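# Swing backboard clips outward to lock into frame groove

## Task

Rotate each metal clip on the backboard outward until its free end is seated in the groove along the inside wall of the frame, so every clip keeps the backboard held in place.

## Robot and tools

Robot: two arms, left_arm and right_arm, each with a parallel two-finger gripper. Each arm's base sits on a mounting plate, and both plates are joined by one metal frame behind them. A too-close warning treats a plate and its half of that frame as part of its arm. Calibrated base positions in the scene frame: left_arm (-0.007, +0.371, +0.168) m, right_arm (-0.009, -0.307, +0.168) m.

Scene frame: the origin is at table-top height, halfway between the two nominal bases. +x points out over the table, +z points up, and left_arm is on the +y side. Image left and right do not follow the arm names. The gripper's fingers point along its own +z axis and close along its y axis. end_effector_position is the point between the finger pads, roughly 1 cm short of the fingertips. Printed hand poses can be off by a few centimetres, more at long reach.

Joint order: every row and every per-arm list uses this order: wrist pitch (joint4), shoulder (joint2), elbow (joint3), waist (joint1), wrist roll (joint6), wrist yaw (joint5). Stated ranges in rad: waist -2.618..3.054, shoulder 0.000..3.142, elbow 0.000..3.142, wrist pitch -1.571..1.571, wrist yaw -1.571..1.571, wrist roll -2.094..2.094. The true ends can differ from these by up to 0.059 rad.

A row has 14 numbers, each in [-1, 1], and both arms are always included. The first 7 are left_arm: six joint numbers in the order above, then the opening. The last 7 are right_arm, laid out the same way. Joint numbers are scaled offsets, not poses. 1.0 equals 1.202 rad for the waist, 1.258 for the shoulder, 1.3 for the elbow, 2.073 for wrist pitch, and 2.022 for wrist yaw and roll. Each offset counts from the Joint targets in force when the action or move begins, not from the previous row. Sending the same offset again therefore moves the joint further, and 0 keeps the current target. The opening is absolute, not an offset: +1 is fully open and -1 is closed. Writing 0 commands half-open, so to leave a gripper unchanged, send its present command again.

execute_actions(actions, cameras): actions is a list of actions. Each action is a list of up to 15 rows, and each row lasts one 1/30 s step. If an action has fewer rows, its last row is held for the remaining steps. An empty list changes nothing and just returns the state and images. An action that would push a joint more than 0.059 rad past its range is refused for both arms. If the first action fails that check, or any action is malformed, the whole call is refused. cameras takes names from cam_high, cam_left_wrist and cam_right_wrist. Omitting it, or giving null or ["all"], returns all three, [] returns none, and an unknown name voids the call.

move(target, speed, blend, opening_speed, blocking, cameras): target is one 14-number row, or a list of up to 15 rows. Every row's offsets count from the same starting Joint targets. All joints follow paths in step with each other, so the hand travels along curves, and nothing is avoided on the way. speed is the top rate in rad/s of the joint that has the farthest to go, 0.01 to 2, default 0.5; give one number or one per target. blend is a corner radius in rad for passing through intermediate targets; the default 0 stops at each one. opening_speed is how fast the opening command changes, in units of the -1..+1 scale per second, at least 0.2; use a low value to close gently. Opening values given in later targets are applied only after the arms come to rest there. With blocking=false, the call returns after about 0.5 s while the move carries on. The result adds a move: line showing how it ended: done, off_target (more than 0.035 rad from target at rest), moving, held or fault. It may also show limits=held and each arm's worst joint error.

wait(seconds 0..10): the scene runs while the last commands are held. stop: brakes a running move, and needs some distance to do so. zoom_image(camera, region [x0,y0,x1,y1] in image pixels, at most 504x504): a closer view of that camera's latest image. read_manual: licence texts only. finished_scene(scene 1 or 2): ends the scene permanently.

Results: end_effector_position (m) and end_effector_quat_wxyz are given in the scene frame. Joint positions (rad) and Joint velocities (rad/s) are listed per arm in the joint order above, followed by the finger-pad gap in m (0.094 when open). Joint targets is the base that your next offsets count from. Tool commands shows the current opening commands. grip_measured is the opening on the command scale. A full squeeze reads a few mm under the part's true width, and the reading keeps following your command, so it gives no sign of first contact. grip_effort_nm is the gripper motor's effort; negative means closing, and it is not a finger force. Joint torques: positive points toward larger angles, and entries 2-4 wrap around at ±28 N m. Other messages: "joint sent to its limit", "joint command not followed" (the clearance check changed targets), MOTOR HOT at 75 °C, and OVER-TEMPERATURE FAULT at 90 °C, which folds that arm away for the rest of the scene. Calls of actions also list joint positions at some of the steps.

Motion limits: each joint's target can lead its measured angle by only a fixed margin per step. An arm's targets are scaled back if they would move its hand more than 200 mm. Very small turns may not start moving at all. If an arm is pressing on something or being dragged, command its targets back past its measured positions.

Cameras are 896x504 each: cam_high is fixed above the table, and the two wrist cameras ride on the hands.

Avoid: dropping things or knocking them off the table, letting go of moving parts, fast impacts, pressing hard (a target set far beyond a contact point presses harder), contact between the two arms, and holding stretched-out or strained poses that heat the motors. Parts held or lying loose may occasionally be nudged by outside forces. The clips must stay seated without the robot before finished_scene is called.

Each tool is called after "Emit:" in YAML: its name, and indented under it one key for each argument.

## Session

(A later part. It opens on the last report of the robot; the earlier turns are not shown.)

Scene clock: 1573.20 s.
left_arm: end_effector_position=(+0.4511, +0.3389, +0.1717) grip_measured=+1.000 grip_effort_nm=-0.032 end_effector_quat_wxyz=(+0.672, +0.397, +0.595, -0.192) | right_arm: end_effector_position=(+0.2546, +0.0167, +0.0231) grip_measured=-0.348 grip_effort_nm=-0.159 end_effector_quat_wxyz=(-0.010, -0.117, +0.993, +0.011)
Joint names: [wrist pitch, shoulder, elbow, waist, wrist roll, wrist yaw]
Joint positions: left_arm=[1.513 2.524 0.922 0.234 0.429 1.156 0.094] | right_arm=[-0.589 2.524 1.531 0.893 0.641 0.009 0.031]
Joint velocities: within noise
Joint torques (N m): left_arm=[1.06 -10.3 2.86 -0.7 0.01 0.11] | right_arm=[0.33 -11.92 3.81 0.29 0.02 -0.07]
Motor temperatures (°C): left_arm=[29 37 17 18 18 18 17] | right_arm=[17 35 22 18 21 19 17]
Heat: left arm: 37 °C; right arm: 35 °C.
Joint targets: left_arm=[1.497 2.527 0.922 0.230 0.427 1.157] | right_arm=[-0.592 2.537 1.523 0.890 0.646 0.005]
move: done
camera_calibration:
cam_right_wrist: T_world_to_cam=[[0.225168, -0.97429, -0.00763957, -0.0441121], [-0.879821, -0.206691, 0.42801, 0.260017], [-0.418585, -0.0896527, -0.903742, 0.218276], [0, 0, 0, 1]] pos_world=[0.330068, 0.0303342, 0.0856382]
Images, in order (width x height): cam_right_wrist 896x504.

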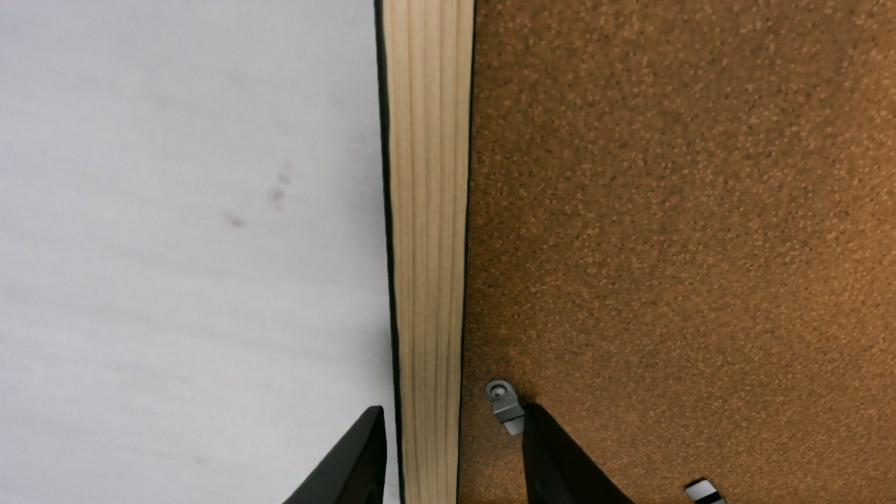

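Emit:
move:
  target: [0,0,0,0,0,0,1,0,0,0,0,0,0,-0.55]
  opening_speed: 0.3
  cameras: ["cam_right_wrist"]

Emit:
zoom_image:
  camera: "cam_right_wrist"
  region: [360, 320, 600, 500]

Scene clock: 1576.70 s.
left_arm: end_effector_position=(+0.4511, +0.3389, +0.1717) grip_measured=+1.000 grip_effort_nm=-0.017 end_effector_quat_wxyz=(+0.672, +0.397, +0.595, -0.192) | right_arm: end_effector_position=(+0.2542, +0.0168, +0.0231) grip_measured=-0.547 grip_effort_nm=-0.208 end_effector_quat_wxyz=(-0.011, -0.115, +0.993, +0.011)
Joint names: [wrist pitch, shoulder, elbow, waist, wrist roll, wrist yaw]
Joint positions: left_arm=[1.513 2.524 0.922 0.234 0.429 1.156 0.094] | right_arm=[-0.589 2.524 1.531 0.893 0.646 0.007 0.021]
Joint velocities: within noise
Joint torques (N m): left_arm=[1.05 -10.45 2.65 -0.77 -0.03 0.11] | right_arm=[0.34 -11.93 3.82 0.28 -0.04 -0.05]
Motor temperatures (°C): left_arm=[29 37 17 18 18 18 17] | right_arm=[17 35 22 18 21 19 17]
Heat: left arm: 37 °C; right arm: 35 °C.
Joint targets: left_arm=[1.497 2.527 0.922 0.230 0.427 1.157] | right_arm=[-0.591 2.537 1.523 0.890 0.646 0.005]
move: done
camera_calibration:
cam_right_wrist: T_world_to_cam=[[0.219602, -0.975552, -0.00858262, -0.0424979], [-0.8801, -0.201896, 0.429724, 0.259641], [-0.420951, -0.0868148, -0.902919, 0.218667], [0, 0, 0, 1]] pos_world=[0.329891, 0.029945, 0.0854998]
Images, in order (width x height): cam_right_wrist 896x504.

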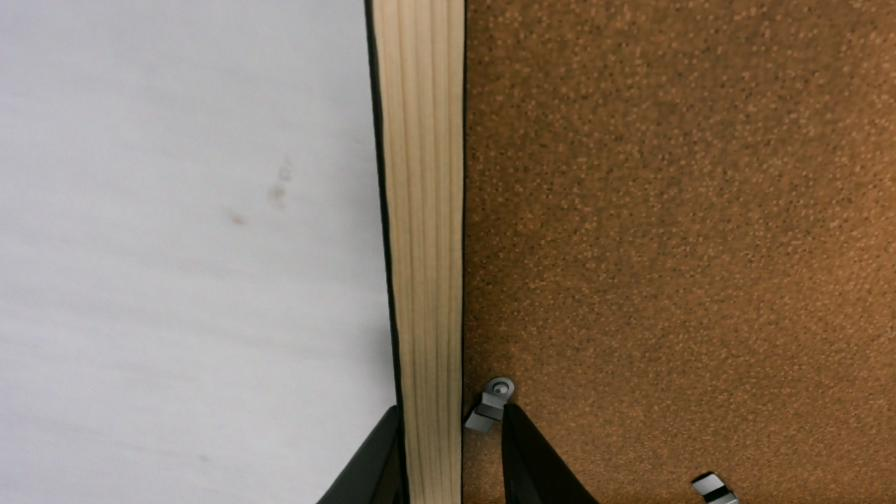

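Scaled by 2.100.

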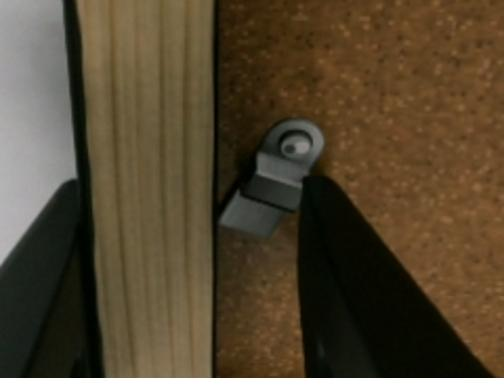

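Excellent. Continue to -0.68.

Emit:
move:
  target: [0,0,0,0,0,0,1,0,0,0,0,0,0,-0.69]
  opening_speed: 0.25
  cameras: ["cam_right_wrist"]

Emit:
zoom_image:
  camera: "cam_right_wrist"
  region: [360, 320, 600, 500]

Scene clock: 1579.63 s.
left_arm: end_effector_position=(+0.4511, +0.3389, +0.1717) grip_measured=+1.000 grip_effort_nm=-0.022 end_effector_quat_wxyz=(+0.672, +0.397, +0.595, -0.192) | right_arm: end_effector_position=(+0.2538, +0.0171, +0.0232) grip_measured=-0.688 grip_effort_nm=-0.168 end_effector_quat_wxyz=(-0.013, -0.114, +0.993, +0.012)
Joint names: [wrist pitch, shoulder, elbow, waist, wrist roll, wrist yaw]
Joint positions: left_arm=[1.513 2.524 0.922 0.234 0.429 1.156 0.094] | right_arm=[-0.59 2.524 1.531 0.893 0.647 0.004 0.015]
Joint velocities: within noise
Joint torques (N m): left_arm=[1.05 -10.4 2.81 -0.7 0.01 0.11] | right_arm=[0.35 -11.9 3.85 0.29 -0.04 -0.02]
Motor temperatures (°C): left_arm=[29 37 17 18 18 18 17] | right_arm=[17 35 22 18 21 19 17]
Heat: left arm: 37 °C; right arm: 35 °C.
Joint targets: left_arm=[1.497 2.527 0.922 0.230 0.427 1.157] | right_arm=[-0.591 2.537 1.523 0.890 0.646 0.006]
move: done
camera_calibration:
cam_right_wrist: T_world_to_cam=[[0.219215, -0.975617, -0.0107629, -0.0419744], [-0.879056, -0.202281, 0.431674, 0.258965], [-0.423326, -0.0851683, -0.901965, 0.219059], [0, 0, 0, 1]] pos_world=[0.329579, 0.0300894, 0.0853432]
Images, in order (width x height): cam_right_wrist 896x504.

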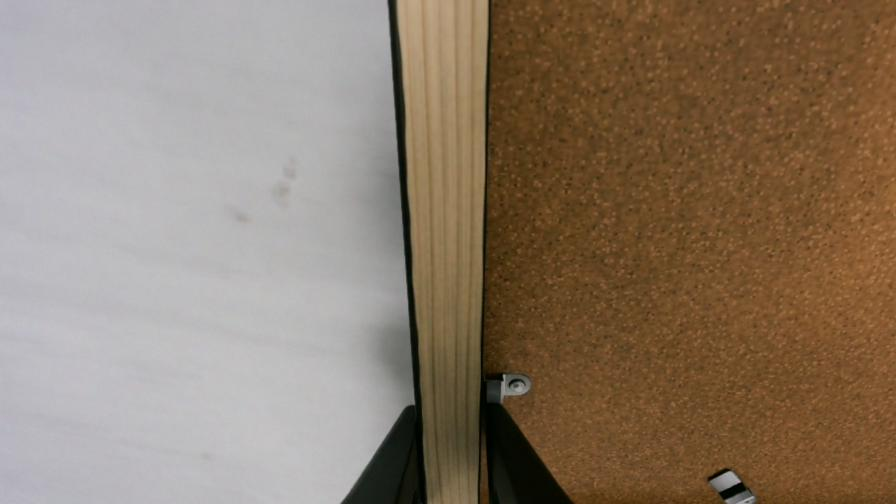

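Scaled by 2.100.

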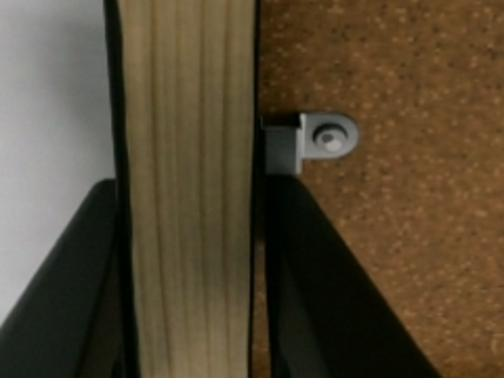

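Emit:
move:
  target: [0,0,0,0,0,0,1,0,0,0,0,0,0,-0.45]
  opening_speed: 0.5
  cameras: []

Emit:
move:
  target:
    - [0,0,0,0,0,0,1,0,-0.0954,0,0,0,0,-0.45]
    - [0,0,0,0,0,0,1,-0.295,-0.176,0.326,-0.19,0.002,0,-0.45]
  speed: [0.3,0.7]
  cameras: ["cam_right_wrist"]

Scene clock: 1585.40 s.
left_arm: end_effector_position=(+0.4511, +0.3389, +0.1717) grip_measured=+1.000 grip_effort_nm=-0.027 end_effector_quat_wxyz=(+0.672, +0.397, +0.595, -0.192) | right_arm: end_effector_position=(+0.2538, +0.0171, +0.0232) grip_measured=-0.452 grip_effort_nm=0.056 end_effector_quat_wxyz=(-0.013, -0.114, +0.993, +0.012)
Joint names: [wrist pitch, shoulder, elbow, waist, wrist roll, wrist yaw]
Joint positions: left_arm=[1.513 2.524 0.922 0.234 0.429 1.156 0.094] | right_arm=[-0.59 2.524 1.531 0.893 0.647 0.004 0.026]
Joint velocities: within noise
Joint torques (N m): left_arm=[1.07 -10.36 2.86 -0.69 0.03 0.09] | right_arm=[0.34 -11.92 3.82 0.29 -0.04 -0.02]
Motor temperatures (°C): left_arm=[29 37 17 18 18 18 17] | right_arm=[17 35 22 18 21 19 17]
Heat: left arm: 37 °C; right arm: 35 °C.
Joint targets: left_arm=[1.497 2.527 0.922 0.230 0.427 1.157] | right_arm=[-0.591 2.537 1.523 0.890 0.646 0.006]
move: done
No camera images: "cameras" was empty.

Scene clock: 1587.57 s.
left_arm: end_effector_position=(+0.4511, +0.3389, +0.1717) grip_measured=+1.000 grip_effort_nm=-0.032 end_effector_quat_wxyz=(+0.672, +0.397, +0.595, -0.192) | right_arm: end_effector_position=(+0.3446, -0.0437, +0.1813) grip_measured=-0.452 grip_effort_nm=0.061 end_effector_quat_wxyz=(-0.029, +0.002, +1.000, +0.001)
Joint names: [wrist pitch, shoulder, elbow, waist, wrist roll, wrist yaw]
Joint positions: left_arm=[1.513 2.524 0.922 0.234 0.429 1.156 0.094] | right_arm=[-1.192 2.347 1.922 0.658 0.647 0.003 0.026]
Joint velocities: within noise
Joint torques (N m): left_arm=[1.02 -10.18 2.81 -0.81 0 0.09] | right_arm=[0.17 -16.36 7.15 0.92 -0.02 -0.01]
Motor temperatures (°C): left_arm=[29 37 17 18 18 18 17] | right_arm=[17 35 22 18 21 19 17]
Heat: left arm: 37 °C; right arm: 35 °C.
Joint targets: left_arm=[1.497 2.527 0.922 0.230 0.427 1.157] | right_arm=[-1.203 2.316 1.947 0.661 0.650 0.006]
move: done
camera_calibration:
cam_right_wrist: T_world_to_cam=[[-0.0120167, -0.999829, 0.0140549, -0.0453266], [-0.886048, 0.0171616, 0.463276, 0.264553], [-0.463438, -0.00688629, -0.886102, 0.409314], [0, 0, 0, 1]] pos_world=[0.423554, -0.0470403, 0.24077]
Images, in order (width x height): cam_right_wrist 896x504.

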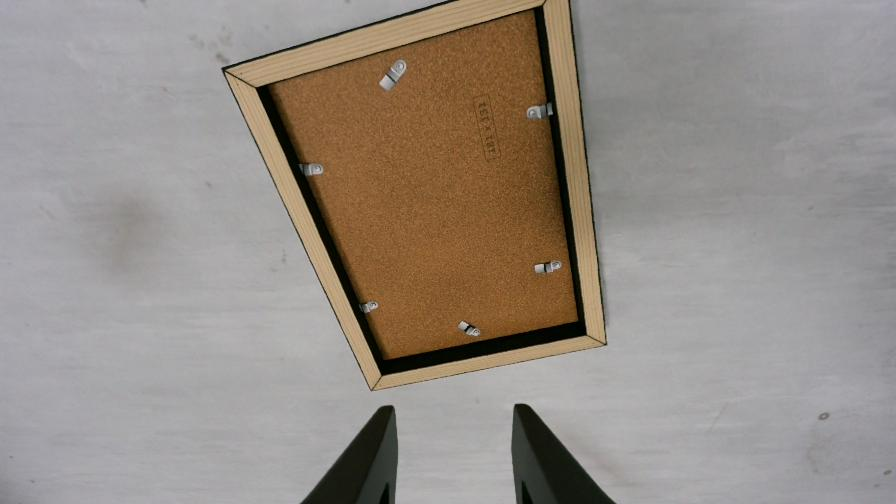

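Emit:
zoom_image:
  camera: "cam_right_wrist"
  region: [240, 20, 440, 350]

Emit:
zoom_image:
  camera: "cam_right_wrist"
  region: [440, 80, 640, 360]

Scaled by 1.527.

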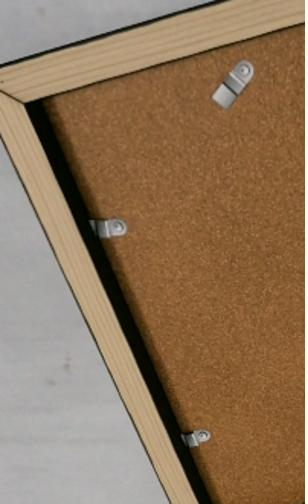

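Scaled by 1.800.

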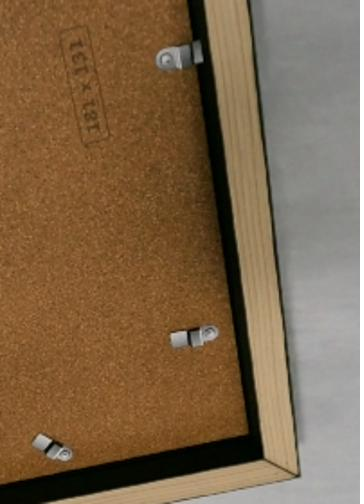

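Emit:
move:
  target:
    - [0,0,0,0,0,0,1,0.3444,-0.0763,-0.55,-0.0549,0.6731,0,-0.45]
    - [0,0,0,0,0,0,1,0.3444,0.0111,-0.55,-0.0549,0.6731,0,-0.45]
  speed: [0.7,0.2]
  cameras: ["cam_right_wrist"]

Scene clock: 1621.90 s.
left_arm: end_effector_position=(+0.4511, +0.3389, +0.1717) grip_measured=+1.000 grip_effort_nm=-0.027 end_effector_quat_wxyz=(+0.672, +0.397, +0.595, -0.192) | right_arm: end_effector_position=(+0.2955, -0.0993, +0.0437) grip_measured=-0.452 grip_effort_nm=0.061 end_effector_quat_wxyz=(-0.017, +0.651, +0.759, +0.006)
Joint names: [wrist pitch, shoulder, elbow, waist, wrist roll, wrist yaw]
Joint positions: left_arm=[1.513 2.524 0.922 0.234 0.429 1.156 0.094] | right_arm=[-0.489 2.32 1.242 0.602 2.004 0.003 0.026]
Joint velocities: within noise
Joint torques (N m): left_arm=[1.02 -10.29 2.8 -0.79 0 0.11] | right_arm=[0.4 -10.58 3.45 -0.09 0.03 -0.02]
Motor temperatures (°C): left_arm=[29 37 17 18 18 18 17] | right_arm=[17 36 22 18 21 19 17]
Heat: left arm: 37 °C; right arm: 36 °C.
Joint targets: left_arm=[1.497 2.527 0.922 0.230 0.427 1.157] | right_arm=[-0.489 2.330 1.232 0.595 2.011 0.006]
move: done
camera_calibration:
cam_right_wrist: T_world_to_cam=[[-0.98911, -0.144087, 0.0300075, 0.273381], [-0.116179, 0.889545, 0.441828, 0.14583], [-0.0903546, 0.43353, -0.896598, 0.198226], [0, 0, 0, 1]] pos_world=[0.305257, -0.176268, 0.105094]
Images, in order (width x height): cam_right_wrist 896x504.

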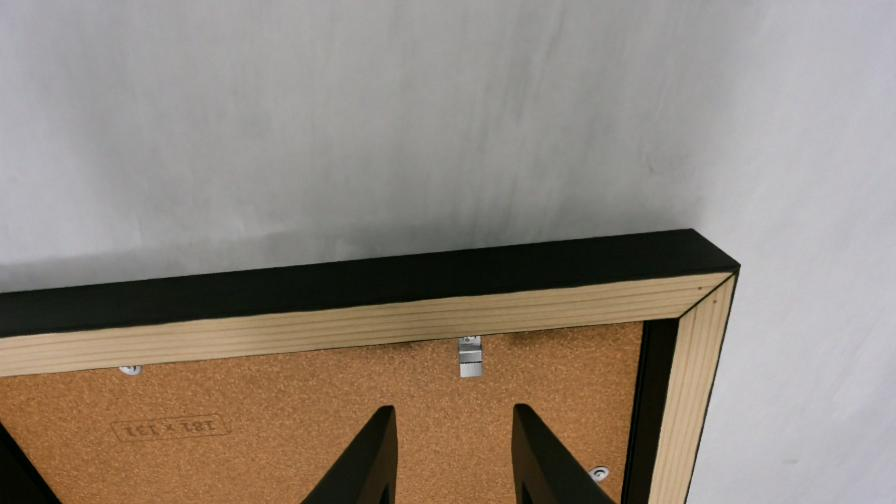

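Emit:
move:
  target:
    - [0,0,0,0,0,0,1,0.014,-0.0795,0.0369,0.0374,0,0,-0.66]
    - [0,0,0,0,0,0,1,0.0338,-0.0795,-0.0085,0.005,0,0,-0.66]
    - [0,0,0,0,0,0,1,0.0338,0.025,-0.0085,0.005,0,0,-0.66]
  speed: [0.3,0.3,0.2]
  cameras: ["cam_right_wrist"]

Scene clock: 1640.07 s.
left_arm: end_effector_position=(+0.4511, +0.3389, +0.1717) grip_measured=+1.000 grip_effort_nm=-0.017 end_effector_quat_wxyz=(+0.672, +0.397, +0.595, -0.192) | right_arm: end_effector_position=(+0.2996, -0.0957, +0.0318) grip_measured=-0.658 grip_effort_nm=-0.159 end_effector_quat_wxyz=(-0.013, +0.651, +0.758, +0.020)
Joint names: [wrist pitch, shoulder, elbow, waist, wrist roll, wrist yaw]
Joint positions: left_arm=[1.513 2.524 0.922 0.234 0.429 1.156 0.094] | right_arm=[-0.419 2.35 1.231 0.603 2.004 0.003 0.016]
Joint velocities: within noise
Joint torques (N m): left_arm=[1.01 -10.35 2.76 -0.65 0 0.08] | right_arm=[0.45 -10.54 3.22 0.4 0.03 -0.02]
Motor temperatures (°C): left_arm=[29 37 17 18 18 18 17] | right_arm=[17 35 22 18 21 19 17]
Heat: left arm: 37 °C; right arm: 35 °C.
Joint targets: left_arm=[1.497 2.527 0.922 0.230 0.427 1.157] | right_arm=[-0.419 2.361 1.221 0.601 2.011 0.006]
move: done
camera_calibration:
cam_right_wrist: T_world_to_cam=[[-0.989694, -0.143169, 0.00278654, 0.279519], [-0.126347, 0.882237, 0.453536, 0.150277], [-0.0673906, 0.44851, -0.891234, 0.180726], [0, 0, 0, 1]] pos_world=[0.307805, -0.173619, 0.0921341]
Images, in order (width x height): cam_right_wrist 896x504.

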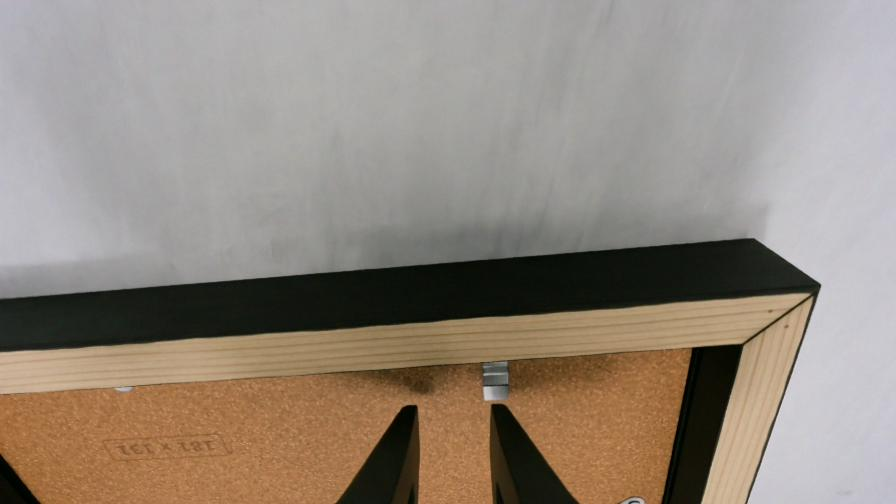

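Emit:
move:
  target: [0,0,0,0,0,0,1,0,0.019,0,0,0,0,-0.66]
  speed: 0.1
  cameras: ["cam_right_wrist"]

Emit:
zoom_image:
  camera: "cam_right_wrist"
  region: [380, 330, 560, 480]

Scene clock: 1648.23 s.
left_arm: end_effector_position=(+0.4511, +0.3389, +0.1717) grip_measured=+1.000 grip_effort_nm=-0.027 end_effector_quat_wxyz=(+0.672, +0.397, +0.595, -0.192) | right_arm: end_effector_position=(+0.2951, -0.0983, +0.0247) grip_measured=-0.658 grip_effort_nm=-0.154 end_effector_quat_wxyz=(-0.016, +0.651, +0.759, +0.011)
Joint names: [wrist pitch, shoulder, elbow, waist, wrist roll, wrist yaw]
Joint positions: left_arm=[1.513 2.524 0.922 0.234 0.429 1.156 0.094] | right_arm=[-0.419 2.37 1.231 0.603 2.004 0.003 0.016]
Joint velocities: within noise
Joint torques (N m): left_arm=[1.05 -10.35 2.73 -0.75 -0.02 0.12] | right_arm=[0.39 -10.18 3.1 0.38 0.03 -0.01]
Motor temperatures (°C): left_arm=[29 37 17 18 18 18 17] | right_arm=[17 34 22 18 21 19 17]
Heat: left arm: 37 °C; right arm: 34 °C.
Joint targets: left_arm=[1.497 2.527 0.922 0.230 0.427 1.157] | right_arm=[-0.419 2.385 1.221 0.601 2.011 0.006]
move: done
camera_calibration:
cam_right_wrist: T_world_to_cam=[[-0.989378, -0.143835, 0.0210479, 0.27408], [-0.119492, 0.887159, 0.445724, 0.153924], [-0.0827835, 0.438475, -0.894923, 0.178928], [0, 0, 0, 1]] pos_world=[0.304374, -0.175589, 0.0857503]
Images, in order (width x height): cam_right_wrist 896x504.

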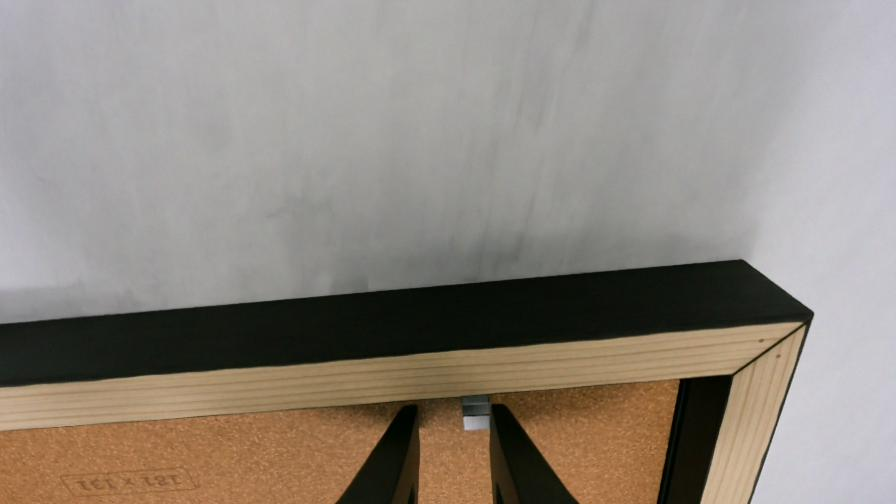

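Scaled by 2.800.

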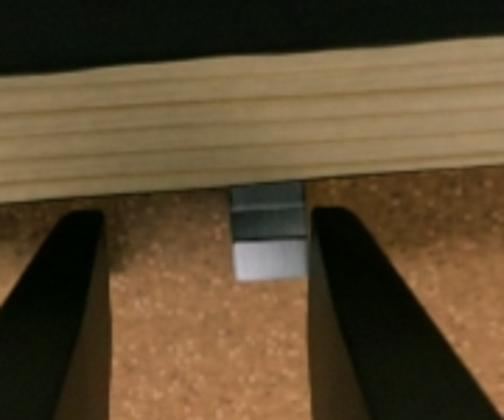

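Emit:
move:
  target: [0,0,0,0,0,0,1,0,0.0165,0,0,0,0,-0.66]
  speed: 0.08
  cameras: ["cam_right_wrist"]

Emit:
zoom_image:
  camera: "cam_right_wrist"
  region: [380, 330, 560, 480]

Scene clock: 1664.10 s.
left_arm: end_effector_position=(+0.4511, +0.3389, +0.1717) grip_measured=+1.000 grip_effort_nm=-0.027 end_effector_quat_wxyz=(+0.672, +0.397, +0.595, -0.192) | right_arm: end_effector_position=(+0.2926, -0.0997, +0.0204) grip_measured=-0.658 grip_effort_nm=-0.154 end_effector_quat_wxyz=(-0.018, +0.651, +0.759, +0.006)
Joint names: [wrist pitch, shoulder, elbow, waist, wrist roll, wrist yaw]
Joint positions: left_arm=[1.513 2.524 0.922 0.234 0.429 1.156 0.094] | right_arm=[-0.418 2.383 1.231 0.603 2.004 0.003 0.016]
Joint velocities: within noise
Joint torques (N m): left_arm=[1.06 -10.3 2.82 -0.54 0.03 0.09] | right_arm=[0.36 -9.42 3.02 0.42 0.03 -0.01]
Motor temperatures (°C): left_arm=[29 37 17 18 18 18 17] | right_arm=[17 34 22 18 21 19 17]
Heat: left arm: 37 °C; right arm: 34 °C.
Joint targets: left_arm=[1.497 2.527 0.922 0.230 0.427 1.157] | right_arm=[-0.419 2.406 1.221 0.601 2.011 0.006]
move: done
camera_calibration:
cam_right_wrist: T_world_to_cam=[[-0.989086, -0.144104, 0.0306952, 0.271213], [-0.115926, 0.889726, 0.441529, 0.156088], [-0.0909365, 0.433152, -0.896722, 0.177452], [0, 0, 0, 1]] pos_world=[0.302485, -0.176657, 0.0818827]
Images, in order (width x height): cam_right_wrist 896x504.

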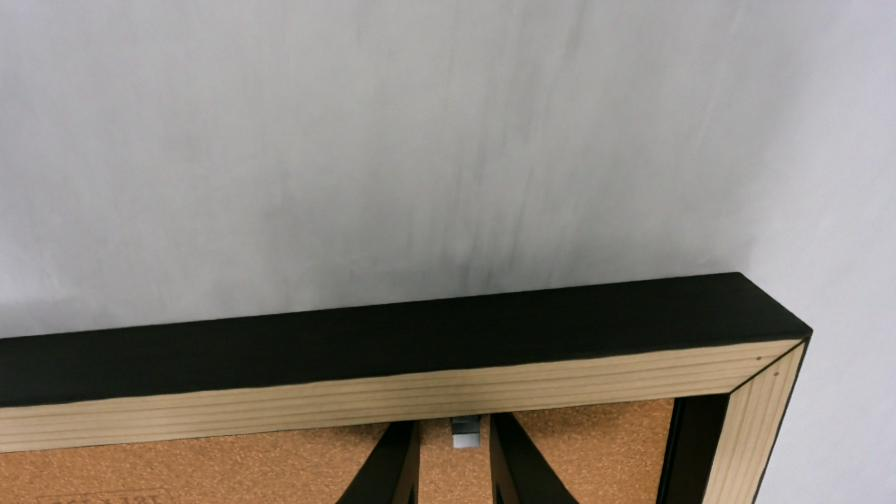

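Scaled by 2.800.

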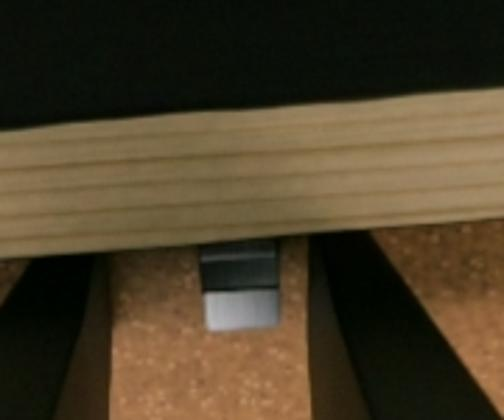

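Emit:
move:
  target: [0,0,0,0,0,0,1,-0.0075,0,0,0.010,0,0,-0.66]
  speed: 0.05
  cameras: []

Emit:
move:
  target: [0,0,0,0,0,0,1,0,0,0,0,0,0,-0.83]
  opening_speed: 0.3
  cameras: ["cam_right_wrist"]

Emit:
zoom_image:
  camera: "cam_right_wrist"
  region: [380, 330, 560, 480]

Scene clock: 1682.00 s.
left_arm: end_effector_position=(+0.4511, +0.3389, +0.1717) grip_measured=+1.000 grip_effort_nm=-0.032 end_effector_quat_wxyz=(+0.672, +0.397, +0.595, -0.192) | right_arm: end_effector_position=(+0.2926, -0.0997, +0.0204) grip_measured=-0.658 grip_effort_nm=-0.154 end_effector_quat_wxyz=(-0.018, +0.651, +0.759, +0.006)
Joint names: [wrist pitch, shoulder, elbow, waist, wrist roll, wrist yaw]
Joint positions: left_arm=[1.513 2.524 0.922 0.234 0.429 1.156 0.094] | right_arm=[-0.418 2.383 1.231 0.603 2.004 0.003 0.016]
Joint velocities: within noise
Joint torques (N m): left_arm=[1.05 -10.54 2.76 -0.66 0.02 0.1] | right_arm=[0.21 -9.44 3.08 1.52 0.03 -0.01]
Motor temperatures (°C): left_arm=[29 37 17 18 18 18 17] | right_arm=[17 34 22 18 21 19 17]
Heat: left arm: 37 °C; right arm: 34 °C.
Joint targets: left_arm=[1.497 2.527 0.922 0.230 0.427 1.157] | right_arm=[-0.434 2.406 1.221 0.613 2.011 0.006]
move: done
No camera images: "cameras" was empty.

Scene clock: 1682.77 s.
left_arm: end_effector_position=(+0.4511, +0.3389, +0.1717) grip_measured=+1.000 grip_effort_nm=-0.022 end_effector_quat_wxyz=(+0.672, +0.397, +0.595, -0.192) | right_arm: end_effector_position=(+0.2911, -0.0999, +0.0205) grip_measured=-0.828 grip_effort_nm=-0.164 end_effector_quat_wxyz=(-0.018, +0.650, +0.759, +0.003)
Joint names: [wrist pitch, shoulder, elbow, waist, wrist roll, wrist yaw]
Joint positions: left_arm=[1.513 2.524 0.922 0.234 0.429 1.156 0.094] | right_arm=[-0.423 2.383 1.231 0.605 2.004 0.003 0.008]
Joint velocities: within noise
Joint torques (N m): left_arm=[1.06 -10.3 2.74 -0.7 0.03 0.12] | right_arm=[0.24 -9.4 3.04 1.33 0.03 -0.01]
Motor temperatures (°C): left_arm=[29 37 17 18 18 18 17] | right_arm=[17 34 22 18 21 19 17]
Heat: left arm: 37 °C; right arm: 34 °C.
Joint targets: left_arm=[1.497 2.527 0.922 0.230 0.427 1.157] | right_arm=[-0.434 2.406 1.221 0.613 2.011 0.006]
move: done
camera_calibration:
cam_right_wrist: T_world_to_cam=[[-0.988634, -0.146104, 0.0354501, 0.269285], [-0.115882, 0.890763, 0.439445, 0.156173], [-0.0957821, 0.430343, -0.89757, 0.178559], [0, 0, 0, 1]] pos_world=[0.301425, -0.176611, 0.0820932]
Images, in order (width x height): cam_right_wrist 896x504.

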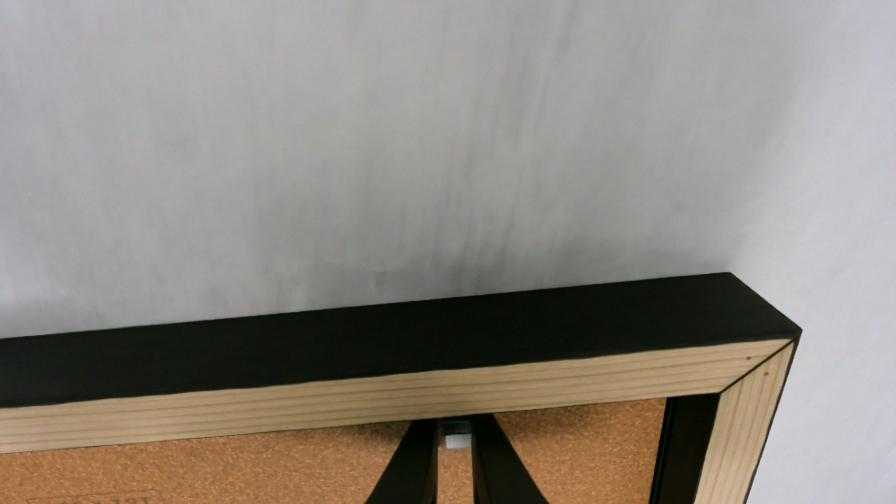

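Scaled by 2.800.

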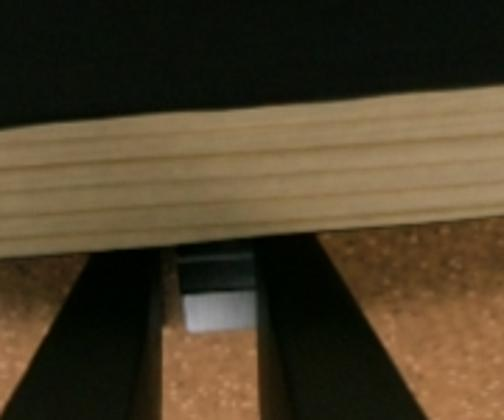

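Emit:
move:
  target: [0,0,0,0,0,0,1,-0.0045,0,0,0.0015,-0.1365,0,-0.83]
  speed: 0.2
  cameras: ["cam_right_wrist"]

Emit:
zoom_image:
  camera: "cam_right_wrist"
  region: [380, 330, 560, 480]

Scene clock: 1688.77 s.
left_arm: end_effector_position=(+0.4511, +0.3389, +0.1717) grip_measured=+1.000 grip_effort_nm=-0.022 end_effector_quat_wxyz=(+0.672, +0.397, +0.595, -0.192) | right_arm: end_effector_position=(+0.2903, -0.1005, +0.0205) grip_measured=-0.828 grip_effort_nm=-0.154 end_effector_quat_wxyz=(-0.019, +0.546, +0.838, +0.003)
Joint names: [wrist pitch, shoulder, elbow, waist, wrist roll, wrist yaw]
Joint positions: left_arm=[1.513 2.524 0.922 0.234 0.429 1.156 0.094] | right_arm=[-0.427 2.383 1.231 0.605 1.743 0.003 0.008]
Joint velocities: within noise
Joint torques (N m): left_arm=[1.05 -10.33 2.82 -0.66 -0.01 0.1] | right_arm=[0.19 -9.4 3.04 1.54 -0.11 -0.01]
Motor temperatures (°C): left_arm=[29 37 17 18 18 18 17] | right_arm=[17 34 22 18 21 19 17]
Heat: left arm: 37 °C; right arm: 34 °C.
Joint targets: left_arm=[1.497 2.527 0.922 0.230 0.427 1.157] | right_arm=[-0.444 2.406 1.221 0.615 1.735 0.006]
move: done
camera_calibration:
cam_right_wrist: T_world_to_cam=[[-0.917431, -0.3967, 0.0307954, 0.222589], [-0.343385, 0.828473, 0.442401, 0.216305], [-0.201014, 0.395298, -0.896288, 0.205731], [0, 0, 0, 1]] pos_world=[0.319841, -0.172227, 0.0818457]
Images, in order (width x height): cam_right_wrist 896x504.

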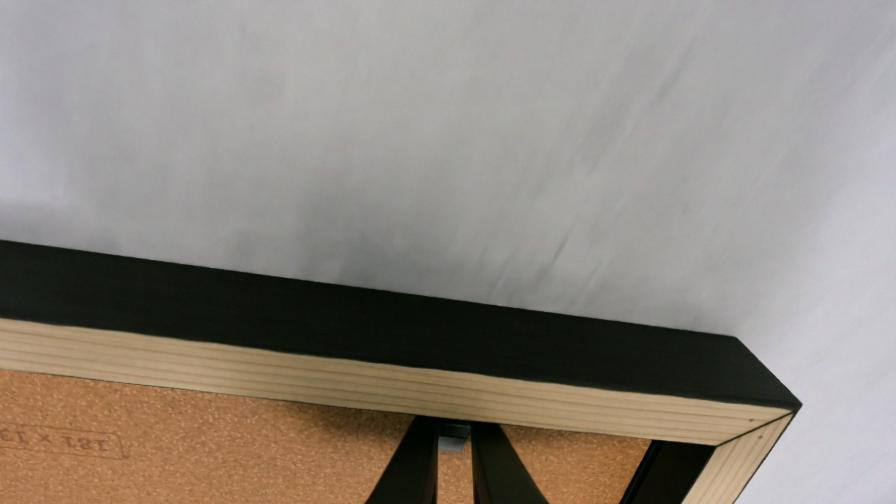

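Scaled by 2.800.

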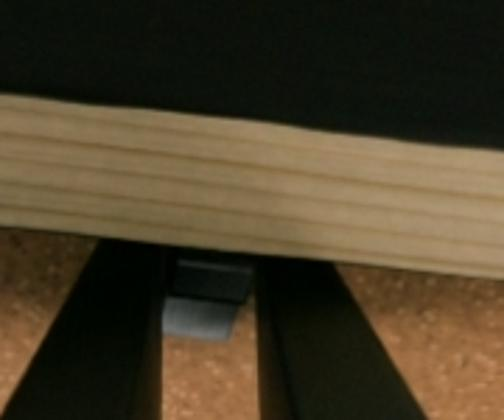

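Emit:
move:
  target: [0,0,0,0,0,0,1,-0.0087,0,0,0.002,-0.13,0,-0.83]
  speed: 0.2
  cameras: ["cam_right_wrist"]

Emit:
zoom_image:
  camera: "cam_right_wrist"
  region: [380, 330, 560, 480]

Scene clock: 1694.50 s.
left_arm: end_effector_position=(+0.4511, +0.3389, +0.1717) grip_measured=+1.000 grip_effort_nm=-0.017 end_effector_quat_wxyz=(+0.672, +0.397, +0.595, -0.192) | right_arm: end_effector_position=(+0.2895, -0.1010, +0.0205) grip_measured=-0.828 grip_effort_nm=-0.149 end_effector_quat_wxyz=(-0.019, +0.432, +0.902, +0.004)
Joint names: [wrist pitch, shoulder, elbow, waist, wrist roll, wrist yaw]
Joint positions: left_arm=[1.513 2.524 0.922 0.234 0.429 1.156 0.094] | right_arm=[-0.431 2.383 1.231 0.605 1.481 0.003 0.008]
Joint velocities: within noise
Joint torques (N m): left_arm=[1.03 -10.33 2.71 -0.69 -0.03 0.1] | right_arm=[0.05 -9.39 3.04 1.78 -0.12 -0.01]
Motor temperatures (°C): left_arm=[29 37 17 18 18 18 17] | right_arm=[17 34 22 18 21 19 17]
Heat: left arm: 37 °C; right arm: 34 °C.
Joint targets: left_arm=[1.497 2.527 0.922 0.230 0.427 1.157] | right_arm=[-0.462 2.406 1.221 0.617 1.472 0.006]
move: done
camera_calibration:
cam_right_wrist: T_world_to_cam=[[-0.783187, -0.62128, 0.0250977, 0.160227], [-0.547709, 0.708425, 0.445139, 0.263434], [-0.294336, 0.334881, -0.89511, 0.226679], [0, 0, 0, 1]] pos_world=[0.336493, -0.162988, 0.0816163]
Images, in order (width x height): cam_right_wrist 896x504.

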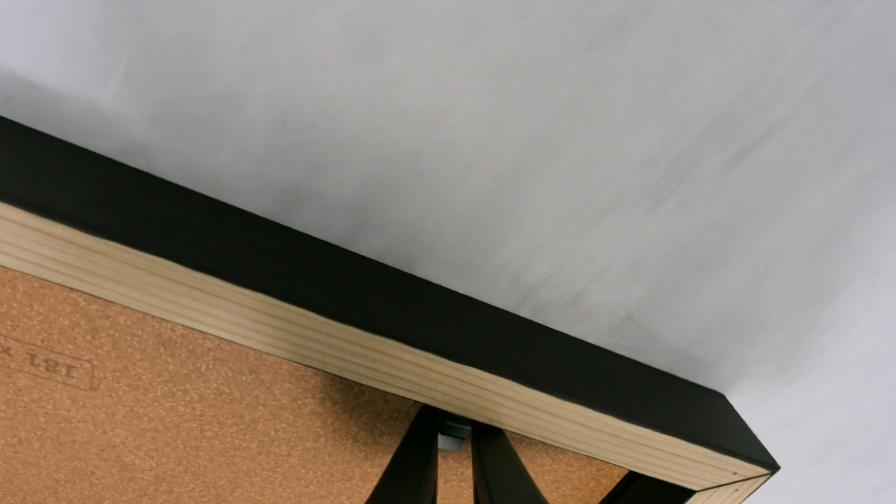

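Scaled by 2.800.

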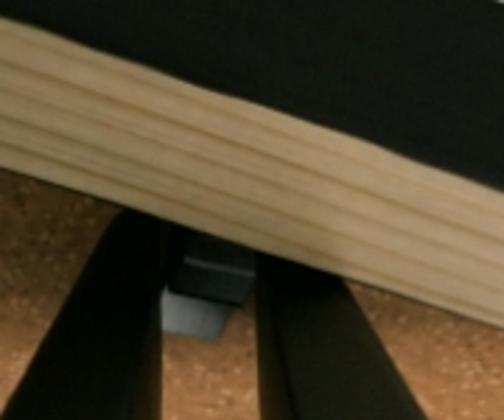

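Emit:
move:
  target: [0,0,0,0,0,0,1,-0.0135,0,0,0.000,-0.11,0,-0.83]
  speed: 0.2
  cameras: ["cam_right_wrist"]

Emit:
zoom_image:
  camera: "cam_right_wrist"
  region: [380, 330, 560, 480]

Scene clock: 1701.77 s.
left_arm: end_effector_position=(+0.4511, +0.3389, +0.1717) grip_measured=+1.000 grip_effort_nm=-0.027 end_effector_quat_wxyz=(+0.672, +0.397, +0.595, -0.192) | right_arm: end_effector_position=(+0.2849, -0.1032, +0.0205) grip_measured=-0.828 grip_effort_nm=-0.159 end_effector_quat_wxyz=(-0.024, +0.327, +0.945, -0.002)
Joint names: [wrist pitch, shoulder, elbow, waist, wrist roll, wrist yaw]
Joint positions: left_arm=[1.513 2.524 0.922 0.234 0.429 1.156 0.094] | right_arm=[-0.451 2.383 1.231 0.606 1.258 0.003 0.008]
Joint velocities: within noise
Joint torques (N m): left_arm=[1.06 -10.32 2.78 -0.76 0.02 0.09] | right_arm=[-0.08 -9.39 3.03 1.59 -0.12 -0.01]
Motor temperatures (°C): left_arm=[29 37 17 18 18 18 17] | right_arm=[17 34 22 18 21 19 17]
Heat: left arm: 37 °C; right arm: 34 °C.
Joint targets: left_arm=[1.497 2.527 0.922 0.230 0.427 1.157] | right_arm=[-0.490 2.406 1.221 0.617 1.250 0.006]
move: off_target (right_arm); right_arm: the wrist pitch is farthest, 0.039 rad from its target
camera_calibration:
cam_right_wrist: T_world_to_cam=[[-0.624233, -0.78042, 0.0357436, 0.093333], [-0.686638, 0.569894, 0.451387, 0.287658], [-0.372641, 0.257228, -0.891612, 0.240313], [0, 0, 0, 1]] pos_world=[0.345329, -0.152911, 0.0810848]
Images, in order (width x height): cam_right_wrist 896x504.

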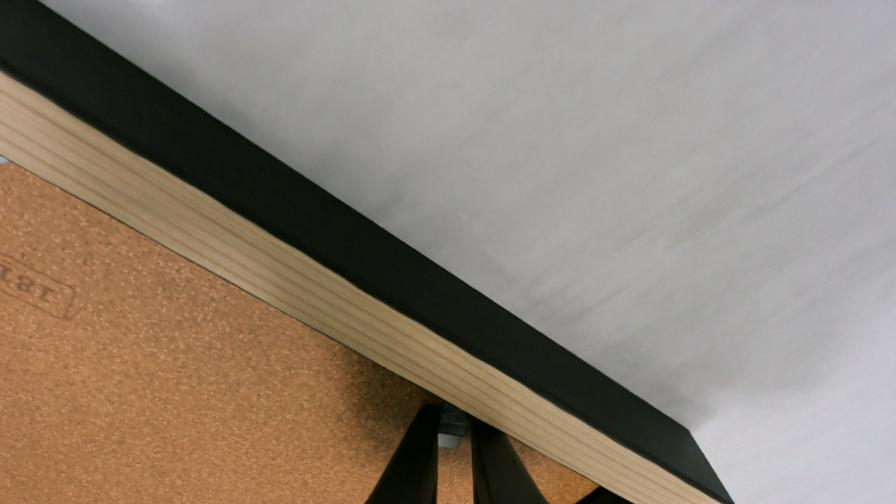

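Scaled by 2.800.

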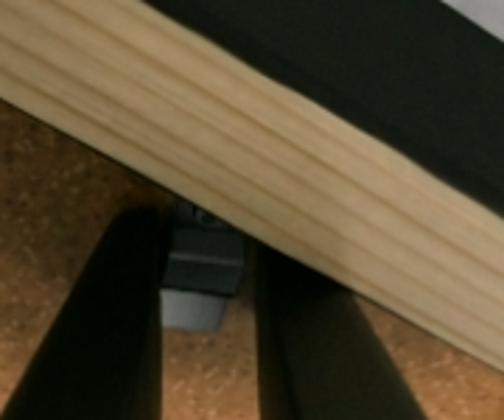

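Emit:
move:
  target: [0,0,0,0,0,0,1,-0.005,0,0,-0.005,-0.11,0,-0.83]
  speed: 0.2
  cameras: ["cam_right_wrist"]

Emit:
zoom_image:
  camera: "cam_right_wrist"
  region: [380, 330, 560, 480]

Scene clock: 1708.00 s.
left_arm: end_effector_position=(+0.4511, +0.3389, +0.1717) grip_measured=+1.000 grip_effort_nm=-0.022 end_effector_quat_wxyz=(+0.672, +0.397, +0.595, -0.192) | right_arm: end_effector_position=(+0.2819, -0.1052, +0.0207) grip_measured=-0.828 grip_effort_nm=-0.149 end_effector_quat_wxyz=(-0.029, +0.220, +0.975, -0.004)
Joint names: [wrist pitch, shoulder, elbow, waist, wrist roll, wrist yaw]
Joint positions: left_arm=[1.513 2.524 0.922 0.234 0.429 1.156 0.094] | right_arm=[-0.465 2.383 1.231 0.606 1.035 0.003 0.008]
Joint velocities: within noise
Joint torques (N m): left_arm=[1.05 -10.19 2.78 -0.7 0.02 0.09] | right_arm=[-0.04 -9.4 2.99 1.01 -0.11 -0.02]
Motor temperatures (°C): left_arm=[29 37 17 18 18 18 17] | right_arm=[17 34 22 18 21 19 17]
Heat: left arm: 37 °C; right arm: 34 °C.
Joint targets: left_arm=[1.497 2.527 0.922 0.230 0.427 1.157] | right_arm=[-0.500 2.406 1.221 0.611 1.027 0.006]
move: done
camera_calibration:
cam_right_wrist: T_world_to_cam=[[-0.435764, -0.899264, 0.0378614, 0.0242086], [-0.790924, 0.402664, 0.460761, 0.298294], [-0.429591, 0.170837, -0.886716, 0.246709], [0, 0, 0, 1]] pos_world=[0.352461, -0.140489, 0.080402]
Images, in order (width x height): cam_right_wrist 896x504.

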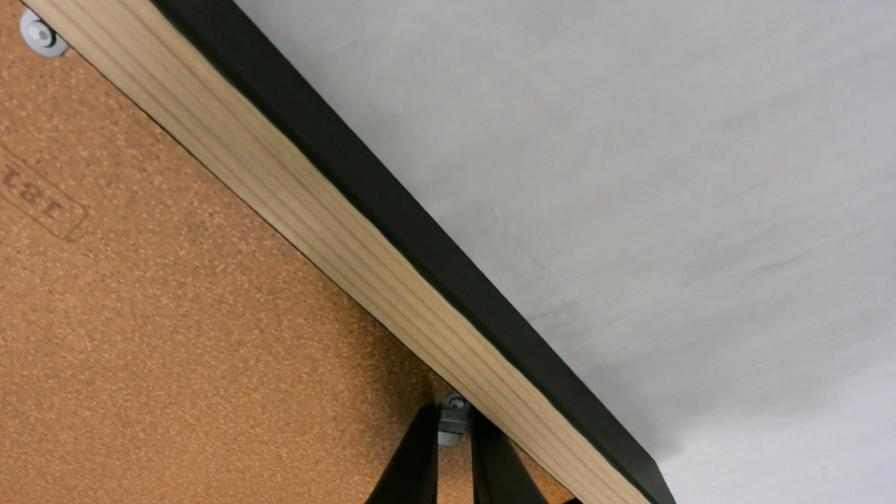

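Scaled by 2.800.

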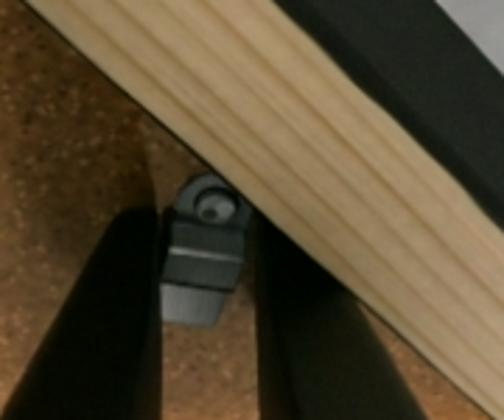

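Emit:
move:
  target: [0,0,0,0,0,0,1,-0.004,0,0,-0.004,-0.12,0,-0.83]
  speed: 0.2
  cameras: ["cam_right_wrist"]

Emit:
zoom_image:
  camera: "cam_right_wrist"
  region: [380, 330, 560, 480]

Scene clock: 1715.17 s.
left_arm: end_effector_position=(+0.4511, +0.3389, +0.1717) grip_measured=+1.000 grip_effort_nm=-0.032 end_effector_quat_wxyz=(+0.672, +0.397, +0.595, -0.192) | right_arm: end_effector_position=(+0.2813, -0.1057, +0.0207) grip_measured=-0.828 grip_effort_nm=-0.154 end_effector_quat_wxyz=(-0.031, +0.101, +0.994, -0.002)
Joint names: [wrist pitch, shoulder, elbow, waist, wrist roll, wrist yaw]
Joint positions: left_arm=[1.513 2.524 0.922 0.234 0.429 1.156 0.094] | right_arm=[-0.468 2.383 1.231 0.606 0.793 0.003 0.008]
Joint velocities: within noise
Joint torques (N m): left_arm=[1.04 -10.3 2.84 -0.76 -0.02 0.09] | right_arm=[-0.12 -9.36 3.02 0.55 -0.11 -0.02]
Motor temperatures (°C): left_arm=[29 37 17 18 18 18 17] | right_arm=[17 34 22 18 21 19 17]
Heat: left arm: 37 °C; right arm: 34 °C.
Joint targets: left_arm=[1.497 2.527 0.922 0.230 0.427 1.157] | right_arm=[-0.509 2.406 1.221 0.607 0.785 0.006]
move: off_target (right_arm); right_arm: the wrist pitch is farthest, 0.040 rad from its target
camera_calibration:
cam_right_wrist: T_world_to_cam=[[-0.207542, -0.977877, 0.0261387, -0.0487103], [-0.862876, 0.195592, 0.466035, 0.296202], [-0.460837, 0.0741675, -0.88438, 0.245071], [0, 0, 0, 1]] pos_world=[0.358414, -0.123744, 0.0799688]
Images, in order (width x height): cam_right_wrist 896x504.

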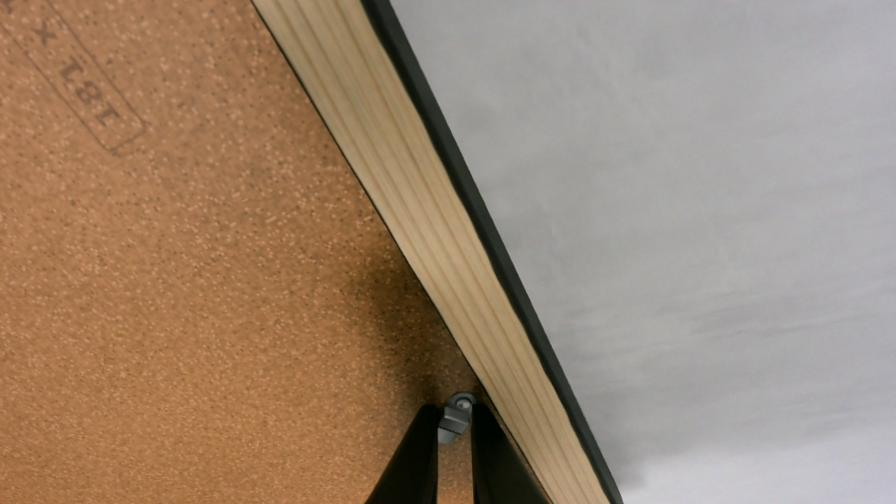

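Scaled by 2.800.

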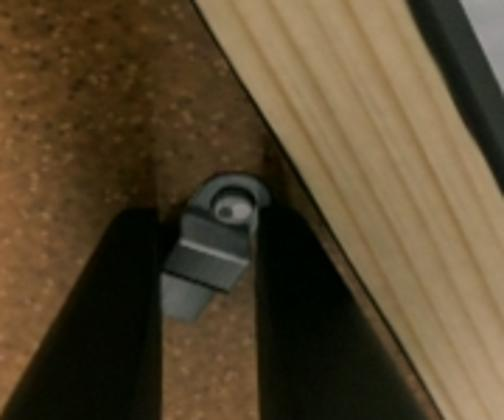

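Emit:
move:
  target:
    - [0,0,0,0,0,0,1,0,-0.0954,0,0,0,0,-0.83]
    - [0,0,0,0,0,0,1,0.067,-0.14,-0.0754,-0.0516,-0.2512,0,0.45]
    - [0,0,0,0,0,0,1,0.067,-0.0803,-0.0754,-0.0516,-0.2512,0,0.45]
  speed: [0.3,0.4,0.2]
  cameras: ["cam_right_wrist"]

Scene clock: 1758.93 s.
left_arm: end_effector_position=(+0.4511, +0.3389, +0.1717) grip_measured=+1.000 grip_effort_nm=-0.022 end_effector_quat_wxyz=(+0.672, +0.397, +0.595, -0.192) | right_arm: end_effector_position=(+0.2935, -0.1218, +0.0345) grip_measured=+0.448 grip_effort_nm=0.061 end_effector_quat_wxyz=(+0.006, -0.124, +0.992, +0.023)
Joint names: [wrist pitch, shoulder, elbow, waist, wrist roll, wrist yaw]
Joint positions: left_arm=[1.513 2.524 0.922 0.234 0.429 1.156 0.094] | right_arm=[-0.378 2.294 1.134 0.551 0.284 0.003 0.068]
Joint velocities: within noise
Joint torques (N m): left_arm=[1.01 -10.29 2.7 -0.75 0 0.09] | right_arm=[0.52 -9.96 3.06 -0.05 -0.11 -0.01]
Motor temperatures (°C): left_arm=[29 37 17 18 18 18 17] | right_arm=[17 34 22 18 21 19 17]
Heat: left arm: 37 °C; right arm: 34 °C.
Joint targets: left_arm=[1.497 2.527 0.922 0.230 0.427 1.157] | right_arm=[-0.369 2.305 1.123 0.545 0.277 0.006]
move: done; target 2's new numbers were sent with right_arm's shoulder 0.036 rad from that target
camera_calibration:
cam_right_wrist: T_world_to_cam=[[0.239067, -0.970609, -0.0276573, -0.190684], [-0.889375, -0.230312, 0.394927, 0.261784], [-0.38969, -0.0698165, -0.918296, 0.226869], [0, 0, 0, 1]] pos_world=[0.366819, -0.108948, 0.0996729]
Images, in order (width x height): cam_right_wrist 896x504.

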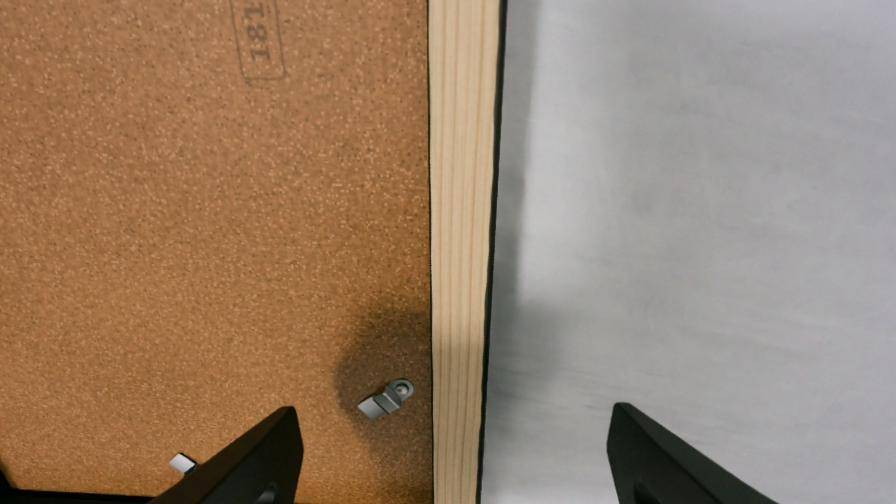

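Emit:
move:
  target:
    - [0,0,0,0,0,0,1,0,-0.08,0,0,0,0,0.45]
    - [0,0,0,0,0,0,1,-0.03,-0.0596,0.136,0.0557,0.0331,0,-0.98]
    - [0,0,0,0,0,0,1,-0.0371,-0.0596,0.0938,0.0557,0.0331,0,-0.98]
    - [0,0,0,0,0,0,1,-0.0371,0.0318,0.0938,0.0557,0.0331,0,-0.98]
  speed: [0.3,0.4,0.3,0.2]
  cameras: ["cam_right_wrist"]

Scene clock: 1791.03 s.
left_arm: end_effector_position=(+0.4511, +0.3389, +0.1717) grip_measured=+1.000 grip_effort_nm=-0.027 end_effector_quat_wxyz=(+0.672, +0.397, +0.595, -0.192) | right_arm: end_effector_position=(+0.3052, -0.0894, +0.0411) grip_measured=-0.978 grip_effort_nm=-0.154 end_effector_quat_wxyz=(+0.013, -0.127, +0.992, +0.027)
Joint names: [wrist pitch, shoulder, elbow, waist, wrist roll, wrist yaw]
Joint positions: left_arm=[1.513 2.524 0.922 0.234 0.429 1.156 0.094] | right_arm=[-0.443 2.335 1.254 0.609 0.337 0.003 0.001]
Joint velocities: within noise
Joint torques (N m): left_arm=[1.03 -10.24 2.73 -0.72 -0.02 0.08] | right_arm=[0.41 -10.69 3.44 0.8 0.04 -0.02]
Motor temperatures (°C): left_arm=[29 37 17 18 18 18 17] | right_arm=[17 33 22 18 21 19 17]
Heat: left arm: 37 °C; right arm: 33 °C.
Joint targets: left_arm=[1.497 2.527 0.922 0.230 0.427 1.157] | right_arm=[-0.447 2.345 1.245 0.612 0.344 0.006]
move: done
camera_calibration:
cam_right_wrist: T_world_to_cam=[[0.243318, -0.96933, -0.0345843, -0.162753], [-0.893118, -0.237811, 0.38182, 0.278067], [-0.378334, -0.0620158, -0.92359, 0.237191], [0, 0, 0, 1]] pos_world=[0.377685, -0.076925, 0.107267]
Images, in order (width x height): cam_right_wrist 896x504.

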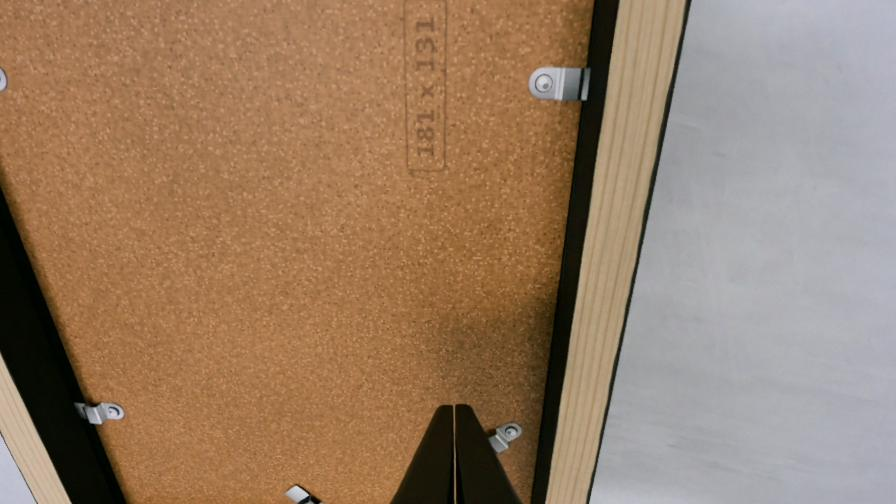

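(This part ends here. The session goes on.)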